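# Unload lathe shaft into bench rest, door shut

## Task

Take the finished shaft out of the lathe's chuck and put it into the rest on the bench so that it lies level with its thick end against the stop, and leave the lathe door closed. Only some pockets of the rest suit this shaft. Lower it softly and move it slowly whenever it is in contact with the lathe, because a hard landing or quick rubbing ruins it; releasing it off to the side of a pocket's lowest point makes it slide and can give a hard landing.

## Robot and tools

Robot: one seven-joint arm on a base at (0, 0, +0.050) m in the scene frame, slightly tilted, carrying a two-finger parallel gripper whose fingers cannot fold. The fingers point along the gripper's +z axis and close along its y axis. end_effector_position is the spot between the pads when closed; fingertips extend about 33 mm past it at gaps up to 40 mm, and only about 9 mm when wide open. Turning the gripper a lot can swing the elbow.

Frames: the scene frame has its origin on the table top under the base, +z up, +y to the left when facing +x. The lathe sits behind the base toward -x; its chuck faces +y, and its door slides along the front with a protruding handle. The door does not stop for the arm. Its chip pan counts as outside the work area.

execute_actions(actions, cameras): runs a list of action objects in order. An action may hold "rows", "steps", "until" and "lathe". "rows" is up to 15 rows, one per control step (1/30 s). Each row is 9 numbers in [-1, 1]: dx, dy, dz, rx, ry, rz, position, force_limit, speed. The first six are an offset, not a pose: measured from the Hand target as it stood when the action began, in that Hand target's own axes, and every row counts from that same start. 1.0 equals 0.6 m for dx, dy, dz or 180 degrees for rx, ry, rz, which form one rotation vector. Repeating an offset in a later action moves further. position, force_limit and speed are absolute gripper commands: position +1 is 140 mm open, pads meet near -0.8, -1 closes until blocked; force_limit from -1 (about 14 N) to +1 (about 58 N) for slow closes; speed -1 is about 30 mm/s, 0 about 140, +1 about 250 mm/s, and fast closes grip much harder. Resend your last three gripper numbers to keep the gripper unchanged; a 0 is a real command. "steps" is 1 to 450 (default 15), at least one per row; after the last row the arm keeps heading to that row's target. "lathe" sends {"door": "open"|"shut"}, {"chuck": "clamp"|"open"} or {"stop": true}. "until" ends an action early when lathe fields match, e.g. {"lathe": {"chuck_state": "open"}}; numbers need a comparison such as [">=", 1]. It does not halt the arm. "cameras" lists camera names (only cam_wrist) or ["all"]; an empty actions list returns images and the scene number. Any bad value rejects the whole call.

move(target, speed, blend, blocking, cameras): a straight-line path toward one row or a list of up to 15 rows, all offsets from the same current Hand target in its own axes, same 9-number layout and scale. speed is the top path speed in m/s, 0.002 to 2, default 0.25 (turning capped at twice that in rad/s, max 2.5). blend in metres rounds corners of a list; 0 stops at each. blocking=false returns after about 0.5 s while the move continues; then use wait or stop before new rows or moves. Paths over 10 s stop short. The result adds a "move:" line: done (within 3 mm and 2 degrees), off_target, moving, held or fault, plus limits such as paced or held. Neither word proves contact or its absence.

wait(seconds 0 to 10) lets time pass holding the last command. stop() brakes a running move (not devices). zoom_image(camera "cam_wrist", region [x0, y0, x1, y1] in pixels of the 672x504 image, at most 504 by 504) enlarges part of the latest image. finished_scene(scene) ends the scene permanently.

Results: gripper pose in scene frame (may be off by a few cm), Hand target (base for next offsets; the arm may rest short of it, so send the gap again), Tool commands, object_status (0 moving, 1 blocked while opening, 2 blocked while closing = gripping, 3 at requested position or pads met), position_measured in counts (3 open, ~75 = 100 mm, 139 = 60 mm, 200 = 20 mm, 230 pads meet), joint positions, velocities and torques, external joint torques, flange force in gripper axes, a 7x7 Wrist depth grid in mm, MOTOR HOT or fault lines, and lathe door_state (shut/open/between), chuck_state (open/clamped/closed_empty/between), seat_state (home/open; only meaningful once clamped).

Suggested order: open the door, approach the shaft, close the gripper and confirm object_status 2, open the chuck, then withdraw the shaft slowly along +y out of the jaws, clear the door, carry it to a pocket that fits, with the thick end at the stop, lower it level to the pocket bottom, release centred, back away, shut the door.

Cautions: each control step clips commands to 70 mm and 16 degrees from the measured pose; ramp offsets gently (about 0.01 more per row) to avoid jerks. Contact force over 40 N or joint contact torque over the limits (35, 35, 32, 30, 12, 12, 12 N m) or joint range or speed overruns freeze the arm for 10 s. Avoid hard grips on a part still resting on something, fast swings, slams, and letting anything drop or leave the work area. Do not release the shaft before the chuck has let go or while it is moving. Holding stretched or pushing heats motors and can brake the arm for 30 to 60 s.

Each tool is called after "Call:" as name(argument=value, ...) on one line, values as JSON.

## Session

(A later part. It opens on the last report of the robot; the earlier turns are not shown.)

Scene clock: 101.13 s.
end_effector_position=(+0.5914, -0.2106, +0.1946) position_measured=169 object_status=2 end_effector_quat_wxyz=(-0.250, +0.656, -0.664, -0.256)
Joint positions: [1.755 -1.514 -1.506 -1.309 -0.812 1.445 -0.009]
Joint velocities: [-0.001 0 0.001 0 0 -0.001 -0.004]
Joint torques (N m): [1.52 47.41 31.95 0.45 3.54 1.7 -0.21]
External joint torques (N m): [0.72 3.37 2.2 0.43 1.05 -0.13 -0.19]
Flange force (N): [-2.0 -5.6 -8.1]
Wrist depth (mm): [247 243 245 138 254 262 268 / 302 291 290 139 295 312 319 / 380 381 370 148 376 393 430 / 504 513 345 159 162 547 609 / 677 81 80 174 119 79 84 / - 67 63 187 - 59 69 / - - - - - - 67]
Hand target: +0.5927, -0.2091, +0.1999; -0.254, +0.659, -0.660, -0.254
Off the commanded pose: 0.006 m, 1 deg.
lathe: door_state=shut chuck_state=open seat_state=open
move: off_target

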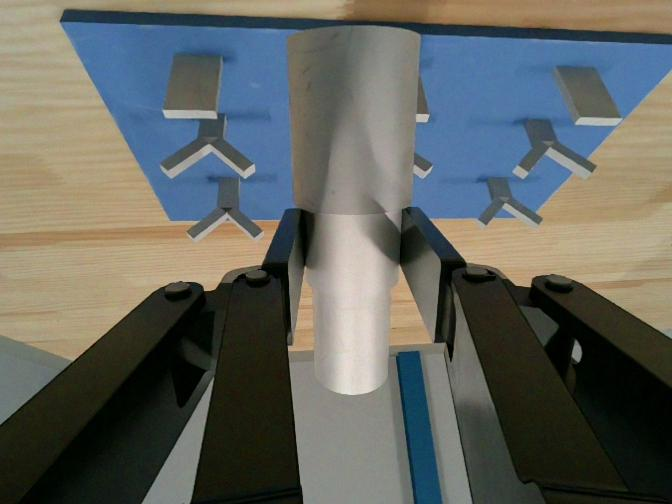

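Call:
zoom_image(camera="cam_wrist", region=[150, 100, 290, 250])

Call:
zoom_image(camera="cam_wrist", region=[470, 100, 610, 250])

Scaled by 3.360 from the camera's 672x504 image, which has a finer 960x720 frame.

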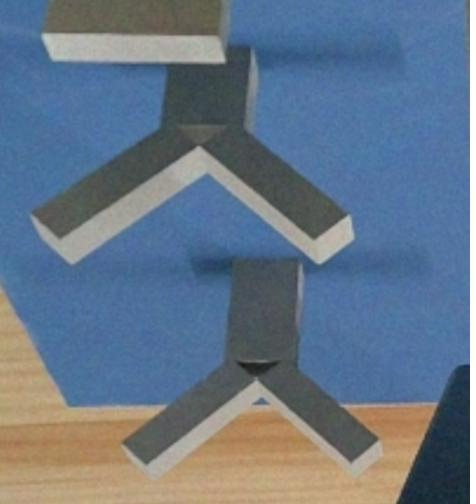

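Scaled by 3.360 from the camera's 672x504 image, which has a finer 960x720 frame.

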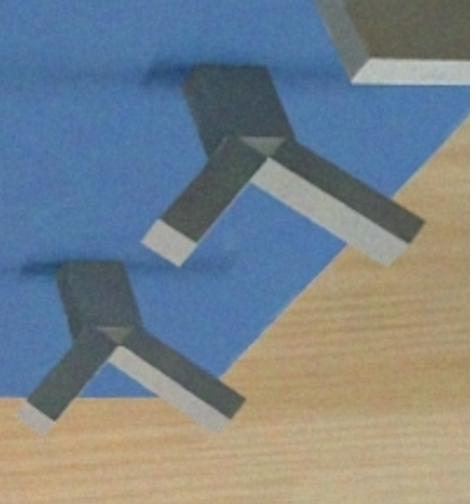

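Call:
move(target=[-0.255, -0.162, 0.14, 0.0086, 0.2338, 0.0223, -0.98, 0.1, -1], speed=0.15, cameras=["all"])

Scene clock: 108.57 s.
end_effector_position=(+0.6884, -0.0397, +0.2344) position_measured=169 object_status=2 end_effector_quat_wxyz=(+0.002, +0.683, -0.730, -0.004)
Joint positions: [2.236 -1.067 -1.692 -1.422 -1.06 1.592 0.519]
Joint velocities: [0 -0.001 0 0 -0.001 -0.001 0.005]
Joint torques (N m): [1.55 45.27 28.49 12.97 1.03 2.53 0.52]
External joint torques (N m): [0.43 5.45 1.55 1.56 0.24 0.04 0.52]
Flange force (N): [-1.6 -1.5 -8.8]
Wrist depth (mm): [310 315 311 138 308 318 320 / 330 335 336 138 330 339 342 / 352 353 353 148 350 355 359 / 374 377 371 158 162 377 405 / 393 81 80 174 119 79 84 / - 67 63 447 - 59 69 / - - - 486 - - 67]
Hand target: +0.6901, -0.0394, +0.2402; +0.000, +0.680, -0.733, +0.000
Off the commanded pose: 0.006 m, 1 deg.
lathe: door_state=shut chuck_state=open seat_state=open
move: off_target

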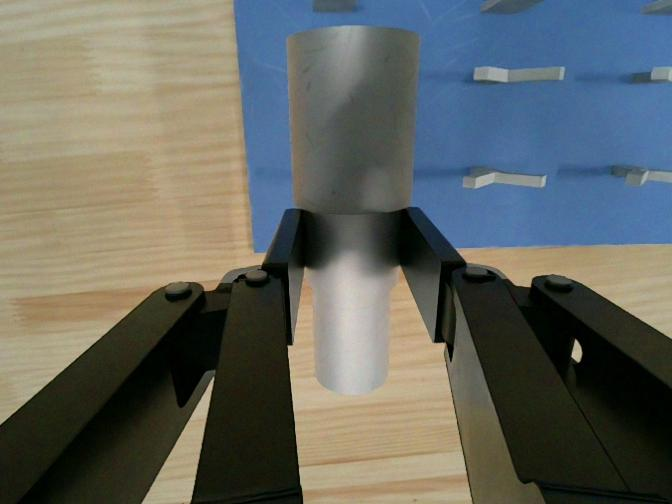

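Call:
zoom_image(camera="cam_wrist", region=[200, 0, 460, 270])

Call:
zoom_image(camera="cam_wrist", region=[412, 0, 672, 270])

Scaled by 1.867 from the camera's 672x504 image, which has a finer 960x720 frame.

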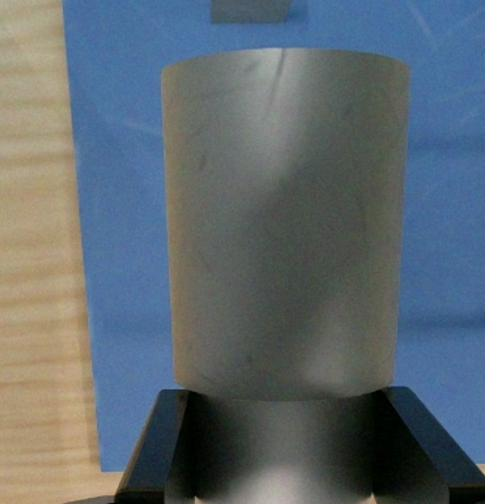

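Scaled by 1.867 from the camera's 672x504 image, which has a finer 960x720 frame.

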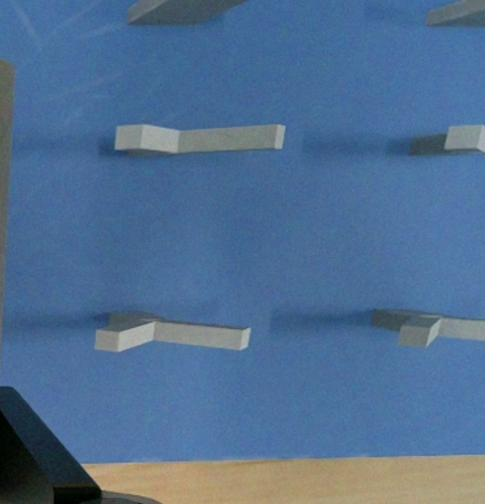

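Call:
move(target=[0, 0.15, 0, 0, 0, 0.003, -0.98, 0.1, -1], speed=0.15, cameras=["all"])

Call:
zoom_image(camera="cam_wrist", region=[60, 0, 320, 270])

Call:
zoom_image(camera="cam_wrist", region=[412, 0, 672, 270])

Scene clock: 112.30 s.
end_effector_position=(+0.5970, -0.0345, +0.2352) position_measured=169 object_status=2 end_effector_quat_wxyz=(+0.005, +0.679, -0.734, -0.004)
Joint positions: [1.924 -1.014 -1.531 -1.83 -1.026 1.655 0.65]
Joint velocities: [0 0 -0.001 -0.001 0 0.001 0.006]
Joint torques (N m): [0.6 31.57 30.01 12.93 0.78 2.96 0.41]
External joint torques (N m): [-0.41 3.53 2.23 0.55 -0.02 0.47 0.41]
Flange force (N): [-0.4 5.0 -5.6]
Wrist depth (mm): [314 308 308 139 314 321 330 / 334 328 329 139 334 341 350 / 354 352 344 147 355 358 376 / 375 379 363 159 162 384 409 / 394 81 80 174 118 79 84 / - 67 63 451 - 59 69 / - - - 492 - - 67]
Hand target: +0.6003, -0.0327, +0.2403; +0.000, +0.677, -0.736, +0.000
Off the commanded pose: 0.006 m, 1 deg.
lathe: door_state=shut chuck_state=open seat_state=open
move: off_target

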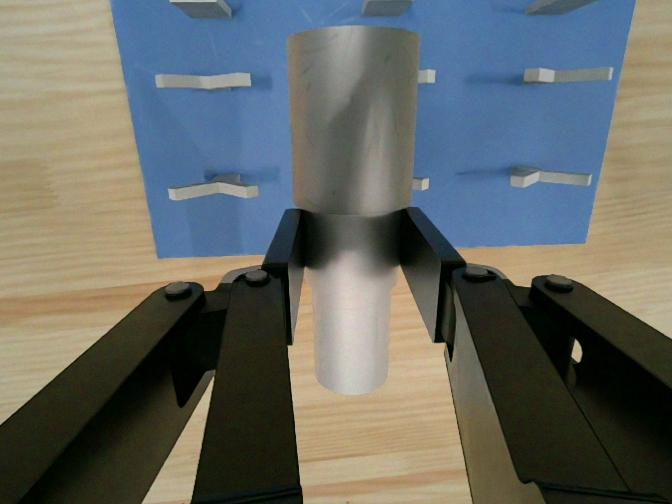

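Scaled by 1.867 from the camera's 672x504 image, which has a finer 960x720 frame.

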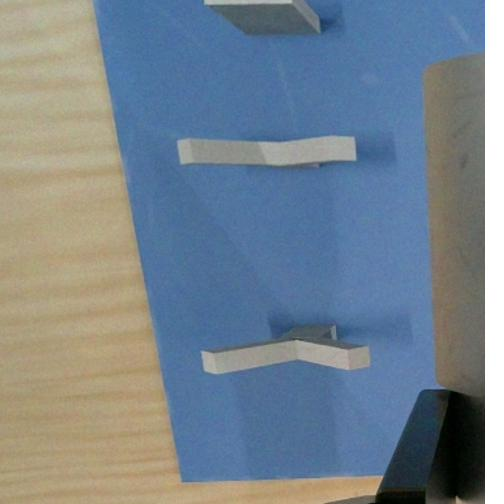

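Scaled by 1.867 from the camera's 672x504 image, which has a finer 960x720 frame.

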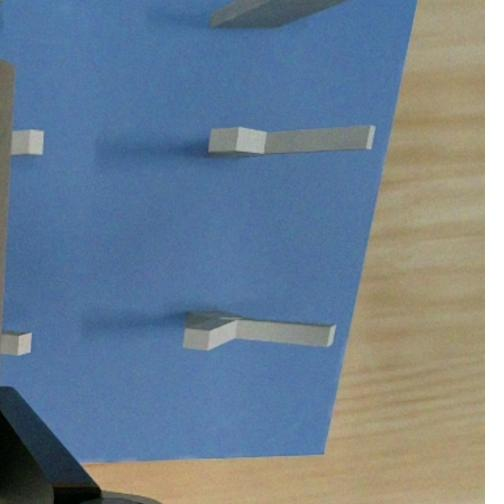

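Call:
move(target=[[0.0227, -0.1655, 0, 0, 0, -0.0033, -0.98, 0.1, -1],[0.0227, -0.1655, 0.18, 0, 0, -0.0033, -0.98, 0.1, -1]], speed=[0.15, 0.08], blend=0.01, cameras=["all"])

Call:
zoom_image(camera="cam_wrist", region=[220, 0, 480, 240])

Scene clock: 116.50 s.
end_effector_position=(+0.6910, -0.0550, +0.1300) position_measured=169 object_status=2 end_effector_quat_wxyz=(+0.009, +0.684, -0.729, -0.007)
Joint positions: [2.226 -1.192 -1.787 -1.481 -1.171 1.711 0.532]
Joint velocities: [0 0.001 0.001 -0.002 -0.001 -0.001 0.007]
Joint torques (N m): [1.69 42.5 27.26 10.11 -0.98 4.92 0.47]
External joint torques (N m): [0.47 0.95 -1.45 0.58 -1.77 2.44 0.47]
Flange force (N): [-1.4 -2.3 5.4]
Wrist depth (mm): [218 221 214 137 216 221 223 / 229 234 227 139 230 236 238 / 246 248 243 148 243 250 253 / 260 263 250 159 162 263 272 / 272 81 80 173 119 79 84 / - 67 63 314 - 59 69 / - - - 342 - - 67]
Hand target: +0.6980, -0.0545, +0.1322; +0.000, +0.681, -0.733, +0.000
Off the commanded pose: 0.007 m, 1 deg.
lathe: door_state=shut chuck_state=open seat_state=open
move: off_target

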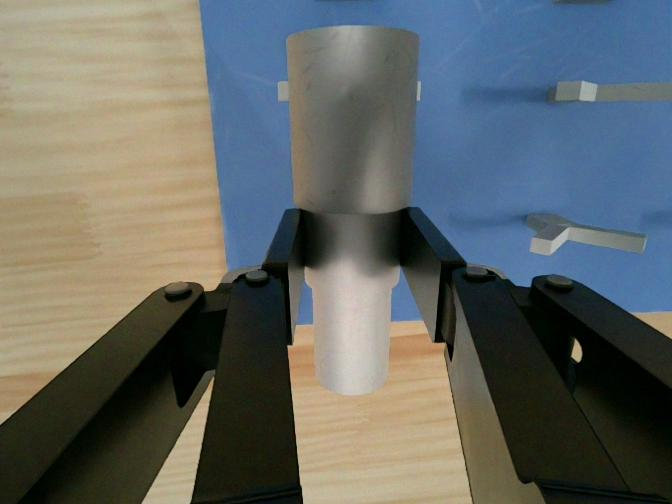

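Scaled by 1.938 from the camera's 672x504 image, which has a finer 960x720 frame.

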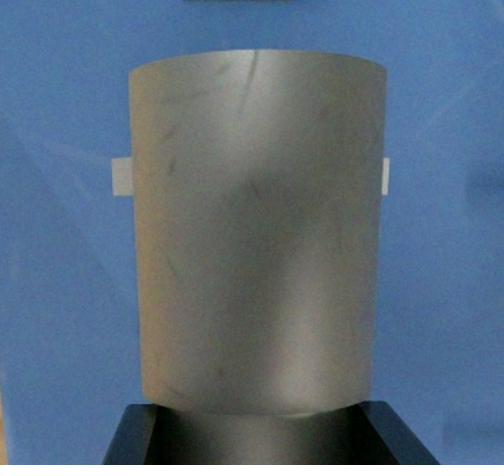

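Call:
move(target=[0.038, 0, 0, 0, 0, 0, -0.98, 0.1, -1], speed=0.05, cameras=["all"])

Call:
zoom_image(camera="cam_wrist", region=[220, 0, 480, 240])

Scene clock: 120.67 s.
end_effector_position=(+0.6914, -0.0768, +0.1280) position_measured=169 object_status=2 end_effector_quat_wxyz=(+0.005, +0.678, -0.735, -0.006)
Joint positions: [2.195 -1.197 -1.788 -1.481 -1.177 1.72 0.517]
Joint torques (N m): [1.49 45.24 29.16 10.88 -0.36 3.68 -0.24]
External joint torques (N m): [0.18 3.64 0.38 1.54 -1.15 1.19 -0.24]
Flange force (N): [0.2 -4.0 -2.5]
Wrist depth (mm): [217 220 211 137 212 217 221 / 230 232 226 139 227 231 231 / 242 246 241 147 242 247 251 / 258 262 257 158 162 257 265 / 273 81 80 175 119 79 84 / - 67 63 310 - 59 69 / - - - 338 - - 67]
Hand target: +0.6964, -0.0773, +0.1322; +0.000, +0.681, -0.733, +0.000
Off the commanded pose: 0.006 m, 1 deg.
lathe: door_state=shut chuck_state=open seat_state=open
move: off_target

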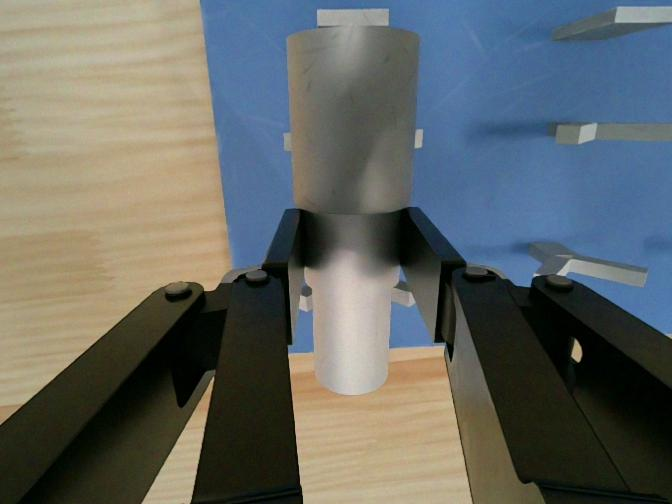

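Scaled by 1.938 from the camera's 672x504 image, which has a finer 960x720 frame.

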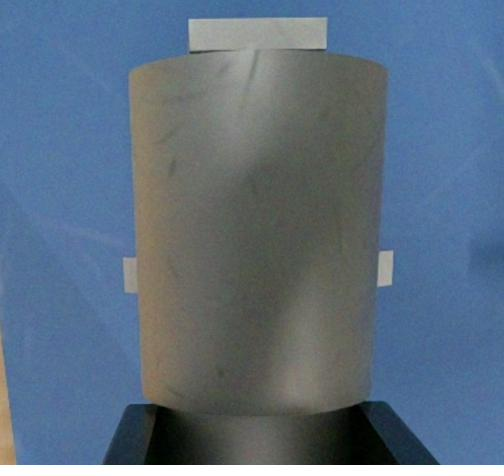

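Call:
move(target=[0, 0.0023, 0.025, 0, 0, 0, -0.98, 0.1, -1], speed=0.03, cameras=["all"])

Call:
zoom_image(camera="cam_wrist", region=[220, 0, 480, 240])

Scene clock: 122.13 s.
end_effector_position=(+0.6910, -0.0765, +0.1275) position_measured=169 object_status=2 end_effector_quat_wxyz=(+0.006, +0.681, -0.732, -0.002)
Joint positions: [2.19 -1.197 -1.785 -1.492 -1.186 1.723 0.517]
Joint torques (N m): [1.61 35.16 19.87 8.64 -2.19 5.55 0.2]
External joint torques (N m): [0.26 -6.17 -9.04 -0.66 -2.97 3.05 0.2]
Flange force (N): [-0.7 -9.5 23.9]
Wrist depth (mm): [218 220 213 137 213 218 220 / 229 233 226 139 226 231 231 / 245 245 241 147 240 244 250 / 259 261 250 159 162 259 263 / 272 81 80 175 119 79 84 / - 67 63 311 - 59 69 / - - - 335 - - 67]
Hand target: +0.6950, -0.0772, +0.1172; +0.000, +0.681, -0.733, +0.000
Off the commanded pose: 0.011 m, 1 deg.
lathe: door_state=shut chuck_state=open seat_state=open
move: off_target

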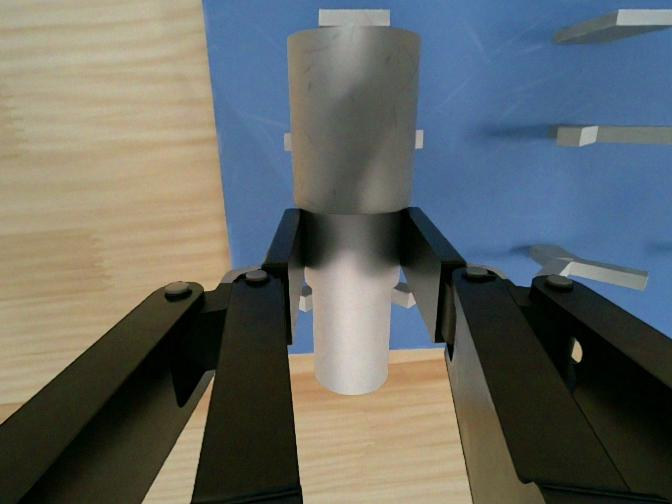

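Scaled by 1.938 from the camera's 672x504 image, which has a finer 960x720 frame.

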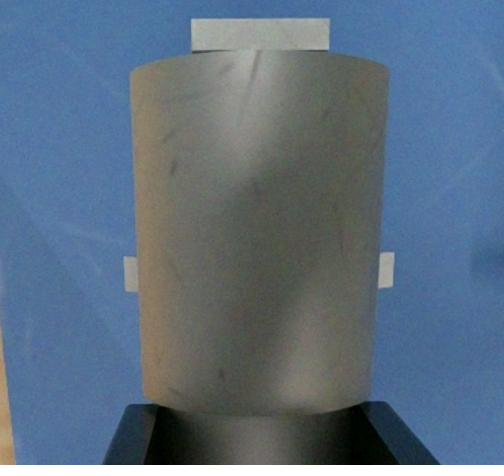

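Call:
zoom_image(camera="cam_wrist", region=[290, 0, 420, 60])

Call:
zoom_image(camera="cam_wrist", region=[260, 200, 460, 360])

Scaled by 3.877 from the camera's 672x504 image, which has a finer 960x720 frame.

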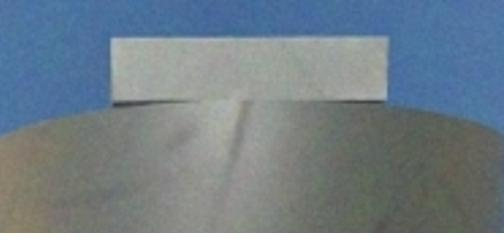

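Scaled by 2.520 from the camera's 672x504 image, which has a finer 960x720 frame.

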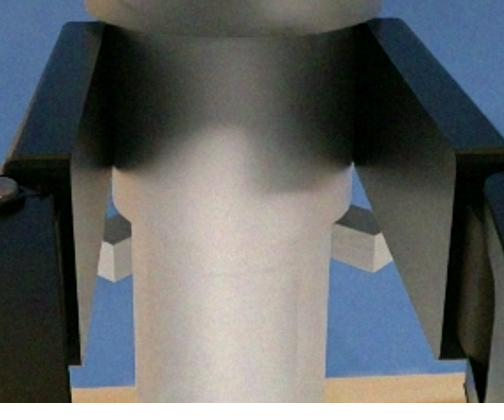

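Call:
move(target=[0, 0, -0.025, 0, 0, 0, -0.98, 0.1, -1], speed=0.03)

Call:
move(target=[0, 0, -0.0167, 0, 0, 0, -0.98, 0.1, -1], speed=0.03, cameras=["all"])

Scene clock: 125.47 s.
end_effector_position=(+0.6910, -0.0766, +0.1277) position_measured=169 object_status=2 end_effector_quat_wxyz=(+0.005, +0.680, -0.733, -0.004)
Joint positions: [2.189 -1.198 -1.784 -1.489 -1.184 1.722 0.517]
Joint torques (N m): [0.94 45.04 29.67 12.26 0.09 3.21 -0.15]
External joint torques (N m): [-0.32 3.66 0.81 2.96 -0.7 0.71 -0.15]
Flange force (N): [1.0 -9.5 -4.8]
Wrist depth (mm): [218 220 213 137 213 217 216 / 229 232 225 138 227 231 231 / 244 248 241 147 240 246 250 / 260 262 249 159 162 258 264 / 274 81 80 176 119 79 84 / - 67 63 310 - 59 69 / - - - 337 - - 67]
Hand target: +0.6950, -0.0772, +0.1322; +0.000, +0.681, -0.733, +0.000
Off the commanded pose: 0.006 m, 1 deg.
lathe: door_state=shut chuck_state=open seat_state=open
move: off_target

Scene clock: 126.37 s.
end_effector_position=(+0.6925, -0.0769, +0.1354) position_measured=169 object_status=2 end_effector_quat_wxyz=(+0.003, +0.679, -0.734, -0.003)
Joint positions: [2.189 -1.195 -1.773 -1.482 -1.18 1.712 0.515]
Joint velocities: [-0.001 -0.002 -0.001 0.001 0 -0.004 -0.001]
Joint torques (N m): [0.96 46.2 30.96 10.68 0.97 2.46 -0.1]
External joint torques (N m): [-0.19 4.73 2.11 1.28 0.2 -0.05 -0.1]
Flange force (N): [0.5 0.4 -8.3]
Wrist depth (mm): [225 227 218 138 219 223 223 / 238 240 234 139 233 237 239 / 252 255 250 148 248 254 256 / 268 268 266 159 162 264 271 / 283 81 80 174 119 79 84 / - 67 63 321 - 59 69 / - - - 349 - - 67]
Hand target: +0.6950, -0.0772, +0.1422; +0.000, +0.681, -0.733, +0.000
Off the commanded pose: 0.007 m, 1 deg.
lathe: door_state=shut chuck_state=open seat_state=open
move: off_target

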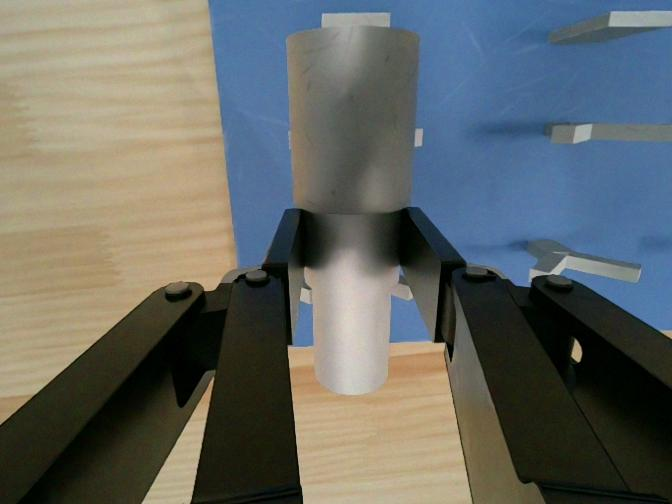

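Call:
zoom_image(camera="cam_wrist", region=[270, 100, 440, 180])

Scaled by 2.965 from the camera's 672x504 image, which has a finer 960x720 frame.

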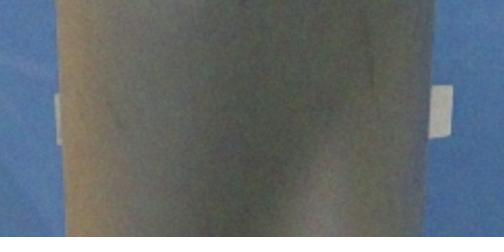

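Call:
move(target=[0, 0.006, 0.012, 0, 0, 0, -0.98, 0.1, -1], speed=0.03)

Call:
move(target=[0, 0, 0.006, 0, 0, 0, -0.98, 0.1, -1], speed=0.02, cameras=["all"])

Call:
zoom_image(camera="cam_wrist", region=[270, 100, 440, 180])

Scene clock: 132.20 s.
end_effector_position=(+0.6876, -0.0770, +0.1309) position_measured=169 object_status=2 end_effector_quat_wxyz=(+0.005, +0.682, -0.731, -0.005)
Joint positions: [2.177 -1.197 -1.773 -1.502 -1.184 1.716 0.515]
Joint velocities: [-0.002 -0.001 -0.001 -0.002 -0.004 0.004 0.002]
Joint torques (N m): [1.24 45.23 30.58 9.28 0.35 2.99 0.31]
External joint torques (N m): [-0.07 4.35 1.68 0.11 -0.44 0.51 0.31]
Flange force (N): [-0.5 6.4 -5.2]
Wrist depth (mm): [220 223 213 137 216 220 219 / 233 234 226 139 230 234 235 / 247 250 244 147 243 249 253 / 262 266 252 159 162 260 268 / 276 81 80 174 119 79 84 / - 67 63 315 - 59 69 / - - - 342 - - 67]
Hand target: +0.6914, -0.0769, +0.1350; +0.000, +0.681, -0.733, +0.000
Off the commanded pose: 0.006 m, 1 deg.
lathe: door_state=shut chuck_state=open seat_state=open
move: off_target

Scene clock: 132.90 s.
end_effector_position=(+0.6877, -0.0770, +0.1274) position_measured=169 object_status=2 end_effector_quat_wxyz=(+0.005, +0.682, -0.731, -0.005)
Joint positions: [2.177 -1.201 -1.776 -1.504 -1.189 1.72 0.515]
Joint torques (N m): [0.93 45.36 30.35 9.52 0.31 2.89 0.38]
External joint torques (N m): [-0.12 4.26 1.27 0.23 -0.46 0.38 0.38]
Flange force (N): [-0.5 5.4 -4.9]
Wrist depth (mm): [217 219 210 137 213 218 215 / 229 232 225 139 226 231 231 / 244 246 240 148 240 246 250 / 259 261 248 159 162 258 263 / 271 81 80 174 119 79 84 / - 67 63 311 - 59 69 / - - - 339 - - 67]
Hand target: +0.6914, -0.0769, +0.1314; +0.000, +0.681, -0.733, +0.000
Off the commanded pose: 0.005 m, 1 deg.
lathe: door_state=shut chuck_state=open seat_state=open
move: off_target

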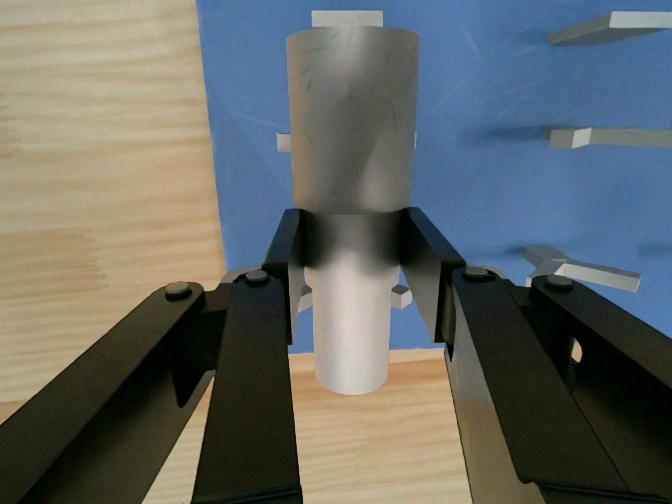

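Scaled by 2.965 from the camera's 672x504 image, which has a finer 960x720 frame.

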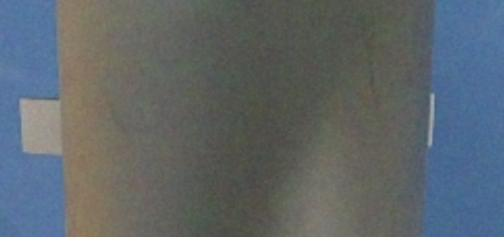

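Call:
move(target=[0, -0.0028, 0.006, 0, 0, 0, -0.98, 0.1, -1], speed=0.02)

Call:
move(target=[0, 0, 0.005, 0, 0, 0, -0.98, 0.1, -1], speed=0.02)

Scene clock: 133.80 s.
end_effector_position=(+0.6884, -0.0776, +0.1251) position_measured=169 object_status=2 end_effector_quat_wxyz=(+0.005, +0.682, -0.732, -0.005)
Joint positions: [2.18 -1.205 -1.779 -1.5 -1.191 1.721 0.515]
Joint torques (N m): [2.57 44.06 29.34 11.11 -0.14 3.78 0.36]
External joint torques (N m): [1.33 2.98 0.36 2.02 -0.92 1.29 0.36]
Flange force (N): [-2.1 -10.0 -1.8]
Wrist depth (mm): [214 216 208 137 210 215 214 / 227 230 222 138 223 228 228 / 241 244 238 147 238 244 248 / 256 258 247 159 162 255 260 / 269 81 80 176 119 79 84 / - 67 63 307 - 59 69 / - - - 335 - - 67]
Hand target: +0.6931, -0.0770, +0.1278; +0.000, +0.681, -0.733, +0.000
Off the commanded pose: 0.005 m, 1 deg.
lathe: door_state=shut chuck_state=open seat_state=open
move: off_target

Scene clock: 134.50 s.
end_effector_position=(+0.6884, -0.0776, +0.1250) position_measured=169 object_status=2 end_effector_quat_wxyz=(+0.005, +0.682, -0.732, -0.005)
Joint positions: [2.18 -1.205 -1.779 -1.5 -1.191 1.721 0.516]
Joint torques (N m): [2.58 42.09 27.47 10.43 -0.82 4.39 0.35]
External joint torques (N m): [1.51 0.93 -1.5 1.24 -1.59 1.9 0.35]
Flange force (N): [-2.4 -9.8 4.4]
Wrist depth (mm): [215 217 209 136 211 215 214 / 226 230 221 138 223 227 229 / 241 244 237 147 239 243 247 / 256 258 245 159 162 255 260 / 269 81 80 175 119 79 84 / - 67 63 307 - 59 69 / - - - 333 - - 67]
Hand target: +0.6931, -0.0770, +0.1248; +0.000, +0.681, -0.733, +0.000
Off the commanded pose: 0.005 m, 1 deg.
lathe: door_state=shut chuck_state=open seat_state=open
move: off_target

Call:
move(target=[[0, 0, -0.011, 0, 0, 0, -0.98, 0.1, -1],[0, 0.012, -0.008, 0, 0, 0, -0.98, 0.1, -1],[0, 0.012, 0.003, 0, 0, 0, -0.98, 0.1, -1]], speed=0.02, blend=0.001, cameras=["all"])

Call:
zoom_image(camera="cam_wrist", region=[270, 100, 440, 180])

Scene clock: 136.27 s.
end_effector_position=(+0.6871, -0.0769, +0.1252) position_measured=169 object_status=2 end_effector_quat_wxyz=(-0.001, +0.683, -0.730, +0.001)
Joint positions: [2.159 -1.201 -1.774 -1.533 -1.2 1.742 0.523]
Joint velocities: [0 0 -0.001 -0.001 -0.001 0.005 0.006]
Joint torques (N m): [1.13 41.52 27.45 8.25 0.99 2.1 0.49]
External joint torques (N m): [-0.02 1.1 -1.8 -0.94 0.22 -0.44 0.49]
Flange force (N): [-0.9 4.5 0.7]
Wrist depth (mm): [217 218 209 137 209 213 217 / 229 232 222 137 222 226 226 / 244 245 239 147 237 243 244 / 260 261 248 159 162 255 257 / 274 81 80 176 119 79 84 / - 67 63 306 - 59 69 / - - - 335 - - 67]
Hand target: +0.6859, -0.0765, +0.1230; +0.000, +0.681, -0.733, +0.000
Off the commanded pose: 0.003 m, 0 deg.
lathe: door_state=shut chuck_state=open seat_state=open
move: done

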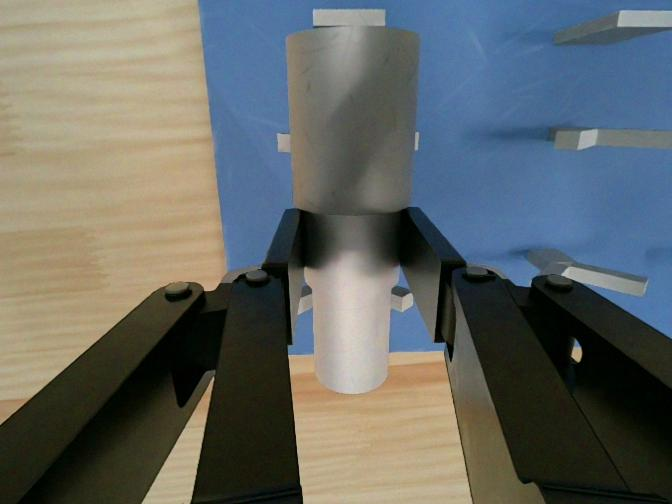

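Scaled by 2.965 from the camera's 672x504 image, which has a finer 960x720 frame.

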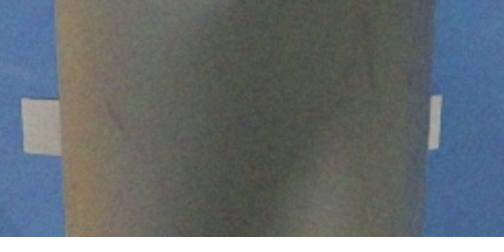

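Call:
move(target=[[0, 0.0, -0.016, 0, 0, 0, -0.98, 0.1, -1],[0.007, 0.0, -0.016, 0, 0, 0, -0.98, 0.1, -1]], speed=0.02, blend=0.001, cameras=["all"])

Call:
zoom_image(camera="cam_wrist", region=[270, 0, 440, 180])

Scene clock: 138.10 s.
end_effector_position=(+0.6854, -0.0788, +0.1278) position_measured=169 object_status=2 end_effector_quat_wxyz=(+0.000, +0.681, -0.732, -0.002)
Joint positions: [2.154 -1.197 -1.771 -1.532 -1.191 1.737 0.524]
Joint torques (N m): [0.22 44.45 29.88 9.97 1.2 1.73 -0.01]
External joint torques (N m): [-1.19 4.16 0.66 0.9 0.42 -0.79 -0.01]
Flange force (N): [1.6 3.2 -7.2]
Wrist depth (mm): [218 219 210 137 212 217 215 / 231 233 224 138 225 229 229 / 245 248 241 148 241 245 248 / 262 264 250 159 162 255 260 / 275 81 80 174 119 79 84 / - 67 63 311 - 59 69 / - - - 336 - - 67]
Hand target: +0.6856, -0.0807, +0.1326; +0.000, +0.681, -0.733, +0.000
Off the commanded pose: 0.005 m, 0 deg.
lathe: door_state=shut chuck_state=open seat_state=open
move: off_target

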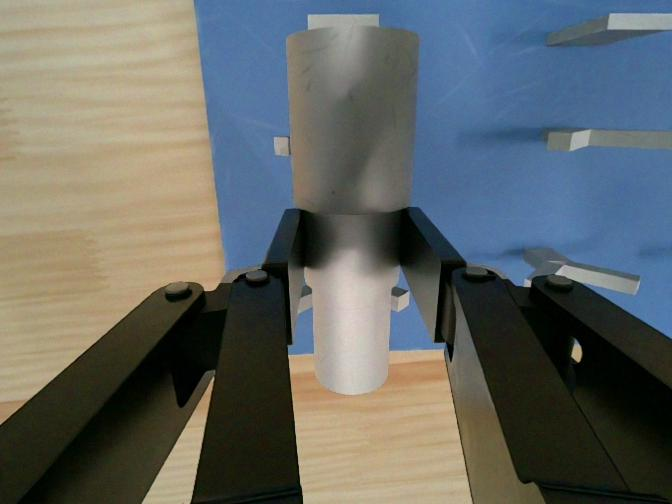

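Scaled by 2.800 from the camera's 672x504 image, which has a finer 960x720 frame.

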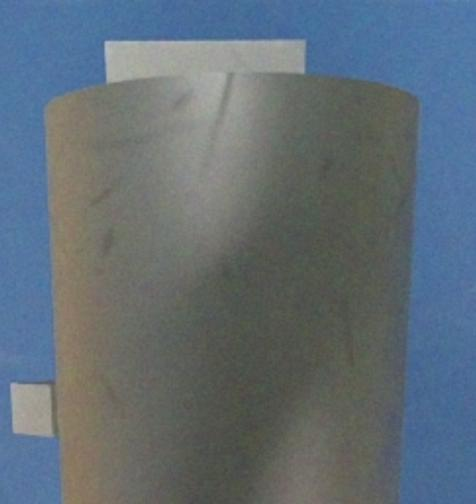

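Call:
move(target=[0.008, -0.004, 0, 0, 0, 0, -0.98, 0.1, -1], speed=0.015)

Call:
move(target=[0.006, 0, 0, 0, 0, 0, -0.98, 0.1, -1], speed=0.015, cameras=["all"])

Call:
zoom_image(camera="cam_wrist", region=[270, 0, 440, 180])

Scene clock: 139.17 s.
end_effector_position=(+0.6859, -0.0849, +0.1289) position_measured=169 object_status=2 end_effector_quat_wxyz=(+0.002, +0.679, -0.734, -0.002)
Joint positions: [2.154 -1.198 -1.771 -1.52 -1.191 1.728 0.518]
Joint velocities: [0 -0.001 0.001 0 0 -0.001 -0.006]
Joint torques (N m): [1.13 44.6 30.53 10.64 0.71 2.45 -0.16]
External joint torques (N m): [-0.23 4.03 1.39 1.52 -0.07 -0.07 -0.16]
Flange force (N): [0.7 -2.2 -6.7]
Wrist depth (mm): [220 221 215 139 216 221 217 / 232 235 227 138 227 232 234 / 247 249 241 148 241 246 251 / 263 263 251 159 162 260 265 / 275 81 80 174 119 79 83 / - 67 63 313 - 59 69 / - - - 339 - - 67]
Hand target: +0.6876, -0.0857, +0.1326; +0.000, +0.681, -0.733, +0.000
Off the commanded pose: 0.004 m, 0 deg.
lathe: door_state=shut chuck_state=open seat_state=open
move: off_target

Scene clock: 139.90 s.
end_effector_position=(+0.6856, -0.0850, +0.1288) position_measured=169 object_status=2 end_effector_quat_wxyz=(+0.001, +0.681, -0.732, -0.003)
Joint positions: [2.153 -1.198 -1.771 -1.52 -1.189 1.728 0.512]
Joint velocities: [0 0 0 0.001 0.003 0.001 -0.005]
Joint torques (N m): [-1.09 45.16 29.05 11.14 0.49 2.17 -0.02]
External joint torques (N m): [-2.38 4.61 -0.06 2.02 -0.29 -0.34 -0.02]
Flange force (N): [3.4 1.6 -6.2]
Wrist depth (mm): [219 220 214 138 216 219 223 / 231 232 227 138 226 231 235 / 246 248 241 147 241 247 251 / 261 264 250 159 162 259 266 / 276 81 80 174 119 79 84 / - 67 63 313 - 59 69 / - - - 339 - - 67]
Hand target: +0.6874, -0.0893, +0.1326; +0.000, +0.681, -0.733, +0.000
Off the commanded pose: 0.006 m, 0 deg.
lathe: door_state=shut chuck_state=open seat_state=open
move: off_target

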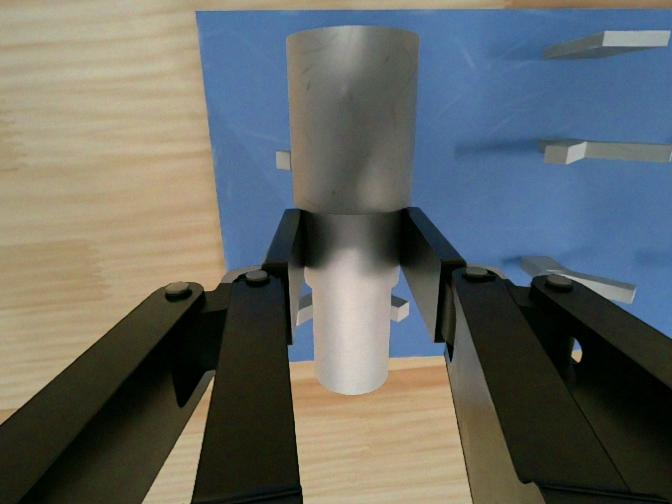

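Scaled by 2.800 from the camera's 672x504 image, which has a finer 960x720 frame.

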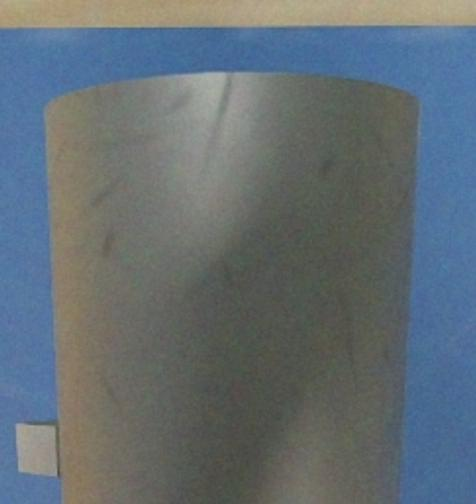

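Call:
move(target=[[-0.0105, -0.004, 0, 0, 0, 0, -0.98, 0.1, -1],[-0.0105, -0.004, 0.013, 0, 0, 0, -0.98, 0.1, -1]], speed=0.015, blend=0.001)

Call:
move(target=[0, 0, 0.007, 0, 0, 0, -0.98, 0.1, -1], speed=0.015)

Scene clock: 143.17 s.
end_effector_position=(+0.6876, -0.0836, +0.1250) position_measured=169 object_status=2 end_effector_quat_wxyz=(+0.003, +0.681, -0.732, -0.003)
Joint positions: [2.165 -1.202 -1.78 -1.509 -1.191 1.73 0.51]
Joint torques (N m): [1.85 42.21 26.98 9.03 -0.24 3.15 0.38]
External joint torques (N m): [0.78 1.37 -1.94 -0.18 -1.01 0.66 0.38]
Flange force (N): [-1.7 -1.1 2.9]
Wrist depth (mm): [215 217 209 137 209 215 213 / 228 230 224 138 224 227 231 / 241 244 238 147 237 243 246 / 257 260 246 159 162 256 261 / 271 81 80 174 119 79 84 / - 67 63 307 - 59 69 / - - - 335 - - 67]
Hand target: +0.6902, -0.0831, +0.1248; +0.000, +0.681, -0.733, +0.000
Off the commanded pose: 0.003 m, 0 deg.
lathe: door_state=shut chuck_state=open seat_state=open
move: done

Scene clock: 143.87 s.
end_effector_position=(+0.6877, -0.0836, +0.1250) position_measured=169 object_status=2 end_effector_quat_wxyz=(+0.003, +0.682, -0.732, -0.003)
Joint positions: [2.165 -1.202 -1.779 -1.51 -1.193 1.73 0.511]
Joint torques (N m): [2.23 38.39 24.06 8.43 -0.96 4.4 0.22]
External joint torques (N m): [1.25 -2.54 -4.94 -0.84 -1.72 1.9 0.22]
Flange force (N): [-2.0 -5.0 13.1]
Wrist depth (mm): [217 217 208 137 210 215 213 / 228 231 223 138 223 228 230 / 241 244 239 147 237 244 246 / 257 261 246 159 162 255 262 / 271 81 80 174 119 79 84 / - 67 63 307 - 59 69 / - - - 333 - - 67]
Hand target: +0.6902, -0.0831, +0.1206; +0.000, +0.681, -0.733, +0.000
Off the commanded pose: 0.005 m, 0 deg.
lathe: door_state=shut chuck_state=open seat_state=open
move: off_target

Call:
move(target=[[0, 0, -0.0085, 0, 0, 0, -0.98, 0.1, -1],[0.0055, 0, -0.0085, 0, 0, 0, -0.98, 0.1, -1]], speed=0.01, blend=0.0005)

Call:
move(target=[0.002, 0, 0, 0, 0, 0, -0.98, 0.1, -1], speed=0.01, cameras=["all"])

Call:
zoom_image(camera="cam_wrist", region=[270, 0, 440, 180])

Scene clock: 145.70 s.
end_effector_position=(+0.6876, -0.0836, +0.1250) position_measured=169 object_status=2 end_effector_quat_wxyz=(+0.003, +0.681, -0.732, -0.003)
Joint positions: [2.165 -1.202 -1.779 -1.51 -1.193 1.73 0.511]
Joint torques (N m): [-0.61 42.85 27.32 10.3 -0.09 2.9 0]
External joint torques (N m): [-1.6 1.95 -1.65 1.06 -0.85 0.41 0]
Flange force (N): [2.3 0.6 0.5]
Wrist depth (mm): [215 218 209 137 210 215 213 / 228 230 222 138 224 228 231 / 242 245 237 147 238 243 247 / 257 259 247 159 162 255 260 / 271 81 80 174 119 79 84 / - 67 63 307 - 59 69 / - - - 333 - - 67]
Hand target: +0.6900, -0.0864, +0.1257; +0.000, +0.681, -0.733, +0.000
Off the commanded pose: 0.004 m, 0 deg.
lathe: door_state=shut chuck_state=open seat_state=open
move: off_target

Scene clock: 146.40 s.
end_effector_position=(+0.6876, -0.0836, +0.1250) position_measured=169 object_status=2 end_effector_quat_wxyz=(+0.003, +0.681, -0.732, -0.003)
Joint positions: [2.165 -1.203 -1.779 -1.51 -1.193 1.73 0.511]
Joint torques (N m): [-1.35 43.02 27.11 10.42 -0.2 2.86 -0.08]
External joint torques (N m): [-2.51 2.18 -1.87 1.25 -0.97 0.36 -0.08]
Flange force (N): [3.6 2.5 0.4]
Wrist depth (mm): [215 216 209 136 210 216 214 / 227 230 222 138 224 228 231 / 242 244 238 147 237 242 246 / 257 260 246 159 162 255 261 / 270 81 80 174 119 79 84 / - 67 63 308 - 59 69 / - - - 335 - - 67]
Hand target: +0.6899, -0.0876, +0.1257; +0.000, +0.681, -0.733, +0.000
Off the commanded pose: 0.005 m, 0 deg.
lathe: door_state=shut chuck_state=open seat_state=open
move: off_target

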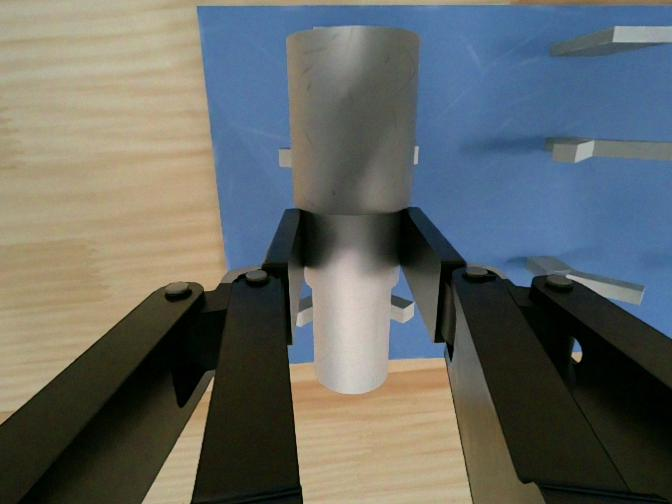

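Scaled by 2.800 from the camera's 672x504 image, which has a finer 960x720 frame.

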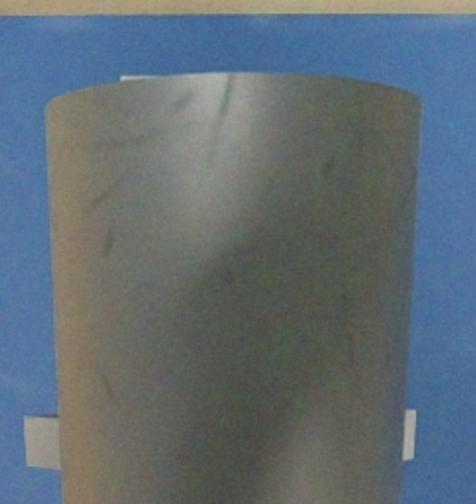

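Call:
move(target=[0.006, 0, -0.003, 0, 0, 0, -0.98, 0.1, -1], speed=0.01)

Scene clock: 147.30 s.
end_effector_position=(+0.6875, -0.0851, +0.1253) position_measured=169 object_status=2 end_effector_quat_wxyz=(+0.002, +0.681, -0.732, -0.004)
Joint positions: [2.161 -1.203 -1.778 -1.51 -1.191 1.731 0.508]
Joint torques (N m): [-2.35 44.53 27.66 11.18 -0.07 2.34 -0.36]
External joint torques (N m): [-3.65 3.63 -1.44 2.1 -0.87 -0.17 -0.36]
Flange force (N): [5.6 2.9 -3.1]
Wrist depth (mm): [215 218 212 138 210 215 213 / 228 230 223 138 224 228 231 / 242 246 238 147 239 242 246 / 258 260 247 159 162 256 262 / 272 81 80 175 119 79 84 / - 67 63 307 - 59 69 / - - - 334 - - 67]
Hand target: +0.6896, -0.0912, +0.1275; +0.000, +0.681, -0.733, +0.000
Off the commanded pose: 0.007 m, 0 deg.
lathe: door_state=shut chuck_state=open seat_state=open
move: off_target

Call:
move(target=[-0.008, 0, 0.005, 0, 0, 0, -0.98, 0.1, -1], speed=0.01)

Scene clock: 148.33 s.
end_effector_position=(+0.6875, -0.0849, +0.1251) position_measured=169 object_status=2 end_effector_quat_wxyz=(+0.002, +0.681, -0.732, -0.004)
Joint positions: [2.162 -1.203 -1.778 -1.51 -1.191 1.731 0.508]
Joint torques (N m): [1.51 42.12 26.94 9.85 -0.46 3.52 0.19]
External joint torques (N m): [0.09 1.08 -2.29 0.8 -1.26 1 0.19]
Flange force (N): [-0.3 -4.4 3.7]
Wrist depth (mm): [216 217 211 136 209 214 213 / 227 230 222 138 224 226 230 / 243 245 237 147 238 243 246 / 258 260 247 159 162 257 262 / 270 81 80 176 119 79 84 / - 67 63 306 - 59 69 / - - - 335 - - 67]
Hand target: +0.6900, -0.0864, +0.1245; +0.000, +0.681, -0.733, +0.000
Off the commanded pose: 0.003 m, 0 deg.
lathe: door_state=shut chuck_state=open seat_state=open
move: done

Call:
execute_actions(actions=[{"rows": [[0,0.0015,0,0,0,0,-0.98,0.1,-1]], "steps": 20},{"rows": [[0,0.0015,0,0,0,0,-0.12,0.1,-1]], "steps": 60}], cameras=["all"])

Call:
zoom_image(camera="cam_wrist", region=[220, 0, 480, 420])

Scene clock: 151.40 s.
end_effector_position=(+0.6874, -0.0855, +0.1247) position_measured=144 object_status=3 end_effector_quat_wxyz=(+0.001, +0.682, -0.731, -0.002)
Joint positions: [2.157 -1.203 -1.778 -1.517 -1.195 1.736 0.508]
Joint torques (N m): [0.71 42.6 27.75 8.43 0.35 2.53 0.3]
External joint torques (N m): [-0.5 1.78 -1.41 -0.71 -0.43 0.01 0.3]
External joint torques at the end of the 1st action: [-0.83 0.74 -2.74 -0.51 -0.97 0.45 0.25]
Flange force (N): [-0.1 6.0 0.5]
Flange force at the end of the 1st action (N): [0.6 4.2 4.1]
Wrist depth (mm): [215 217 212 140 213 216 214 / 227 230 222 138 223 227 231 / 243 244 238 147 237 243 244 / 258 260 151 159 147 255 261 / - 87 80 177 186 79 84 / - 71 67 308 310 56 73 / - - - 334 335 - -]
Hand target: +0.6882, -0.0863, +0.1245; +0.000, +0.681, -0.733, +0.000
Off the commanded pose: 0.001 m, 0 deg.
lathe: door_state=shut chuck_state=open seat_state=open

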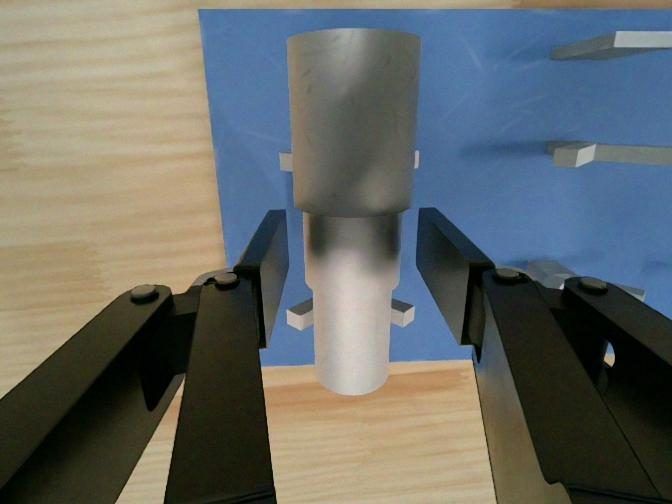

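Scaled by 1.200 from the camera's 672x504 image, which has a finer 960x720 frame.

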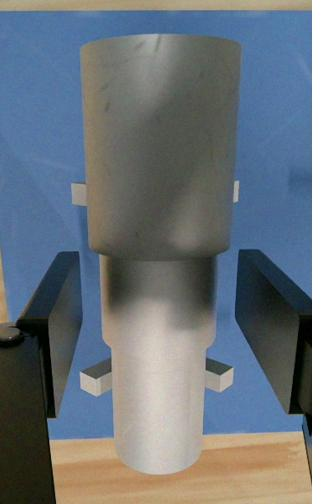

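Call:
move(target=[0, 0, -0.25, 0, 0, 0, -0.12, 0.1, -1], speed=0.08, cameras=["all"])

Call:
zoom_image(camera="cam_wrist", region=[240, 0, 460, 320])

Scene clock: 154.20 s.
end_effector_position=(+0.6892, -0.0874, +0.2739) position_measured=144 object_status=3 end_effector_quat_wxyz=(-0.001, +0.678, -0.735, +0.001)
Joint positions: [2.194 -1.052 -1.645 -1.345 -1.062 1.52 0.448]
Joint velocities: [0.002 0 -0.001 0 0 -0.005 -0.004]
Joint torques (N m): [1.92 42.45 25.11 11.34 1.09 2.01 -0.12]
External joint torques (N m): [0.7 1.95 -1.22 0.27 0.31 -0.51 -0.12]
Flange force (N): [-0.9 -5.8 -3.3]
Wrist depth (mm): [348 352 353 353 356 360 362 / 369 376 374 290 370 372 375 / 395 398 400 313 391 397 401 / 417 423 151 408 147 419 431 / - 87 80 460 449 79 84 / - 70 67 504 505 56 73 / - - - 543 - - -]
Hand target: +0.6883, -0.0864, +0.2745; +0.000, +0.681, -0.733, +0.000
Off the commanded pose: 0.002 m, 0 deg.
lathe: door_state=shut chuck_state=open seat_state=open
move: done

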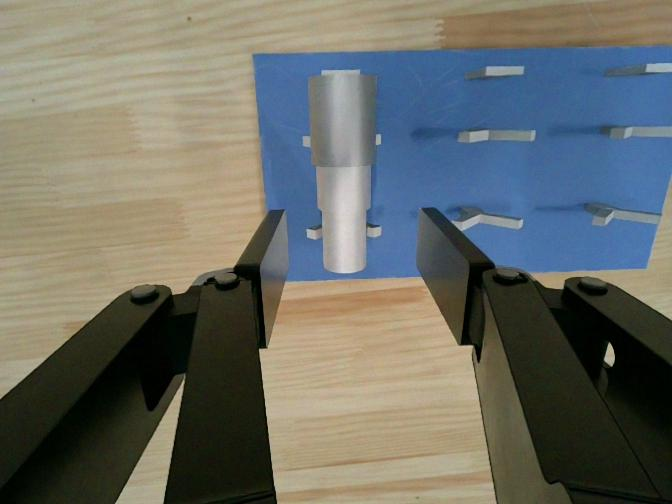

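Scaled by 1.575 from the camera's 672x504 image, which has a finer 960x720 frame.

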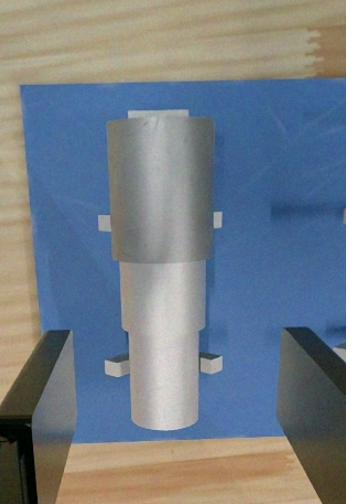

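Call:
move(target=[-0.044, 0.304, 0.10, 0.278, 0, 0, -0.12, 0.1, -1], speed=0.25, cameras=["all"])

Call:
zoom_image(camera="cam_wrist", region=[220, 60, 480, 340])

Scene clock: 157.80 s.
end_effector_position=(+0.5085, -0.0463, +0.2152) position_measured=144 object_status=3 end_effector_quat_wxyz=(-0.287, +0.620, -0.661, +0.310)
Joint positions: [1.03 -1.39 -1.498 -2.895 -2.256 2.224 1.157]
Joint velocities: [0 0.002 0 0 0.001 0 0.007]
Joint torques (N m): [0.23 12.25 17.74 2.23 -0.26 2.09 0.29]
External joint torques (N m): [0.06 0.66 -1.37 -0.83 -0.44 -0.32 0.36]
Flange force (N): [-1.7 6.2 3.9]
Wrist depth (mm): [2173 742 553 371 318 256 227 / - 837 603 320 327 271 234 / - - 662 351 345 285 244 / - - 150 487 147 293 250 / - 87 80 547 436 79 84 / - 71 67 593 475 56 73 / - - - 646 - - -]
Hand target: +0.5083, -0.0467, +0.2147; -0.288, +0.617, -0.664, +0.309
Off the commanded pose: 0.001 m, 0 deg.
lathe: door_state=shut chuck_state=open seat_state=open
move: done

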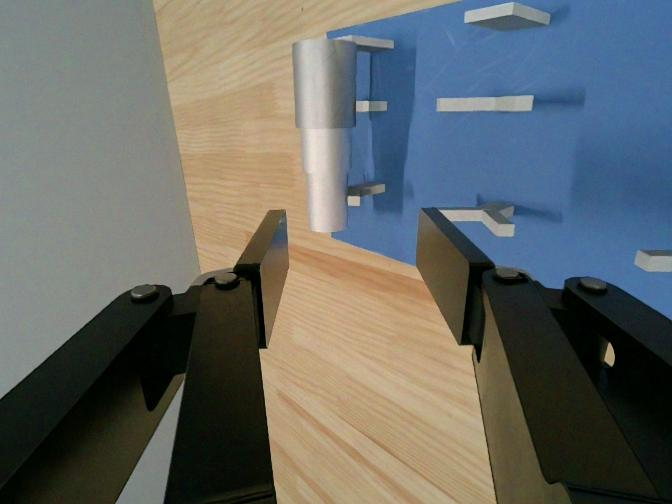

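Scaled by 1.800 from the camera's 672x504 image, which has a finer 960x720 frame.

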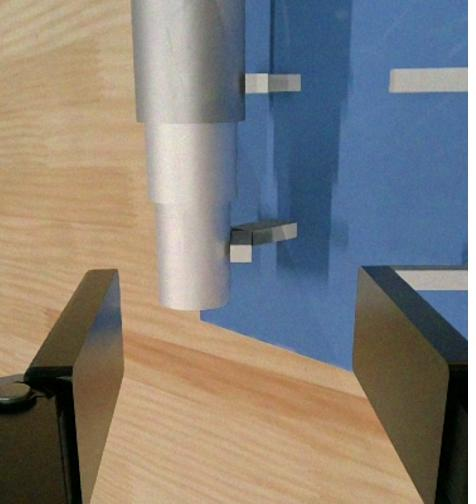

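Call:
finished_scene(scene=1)

The scene is finished: the task was done.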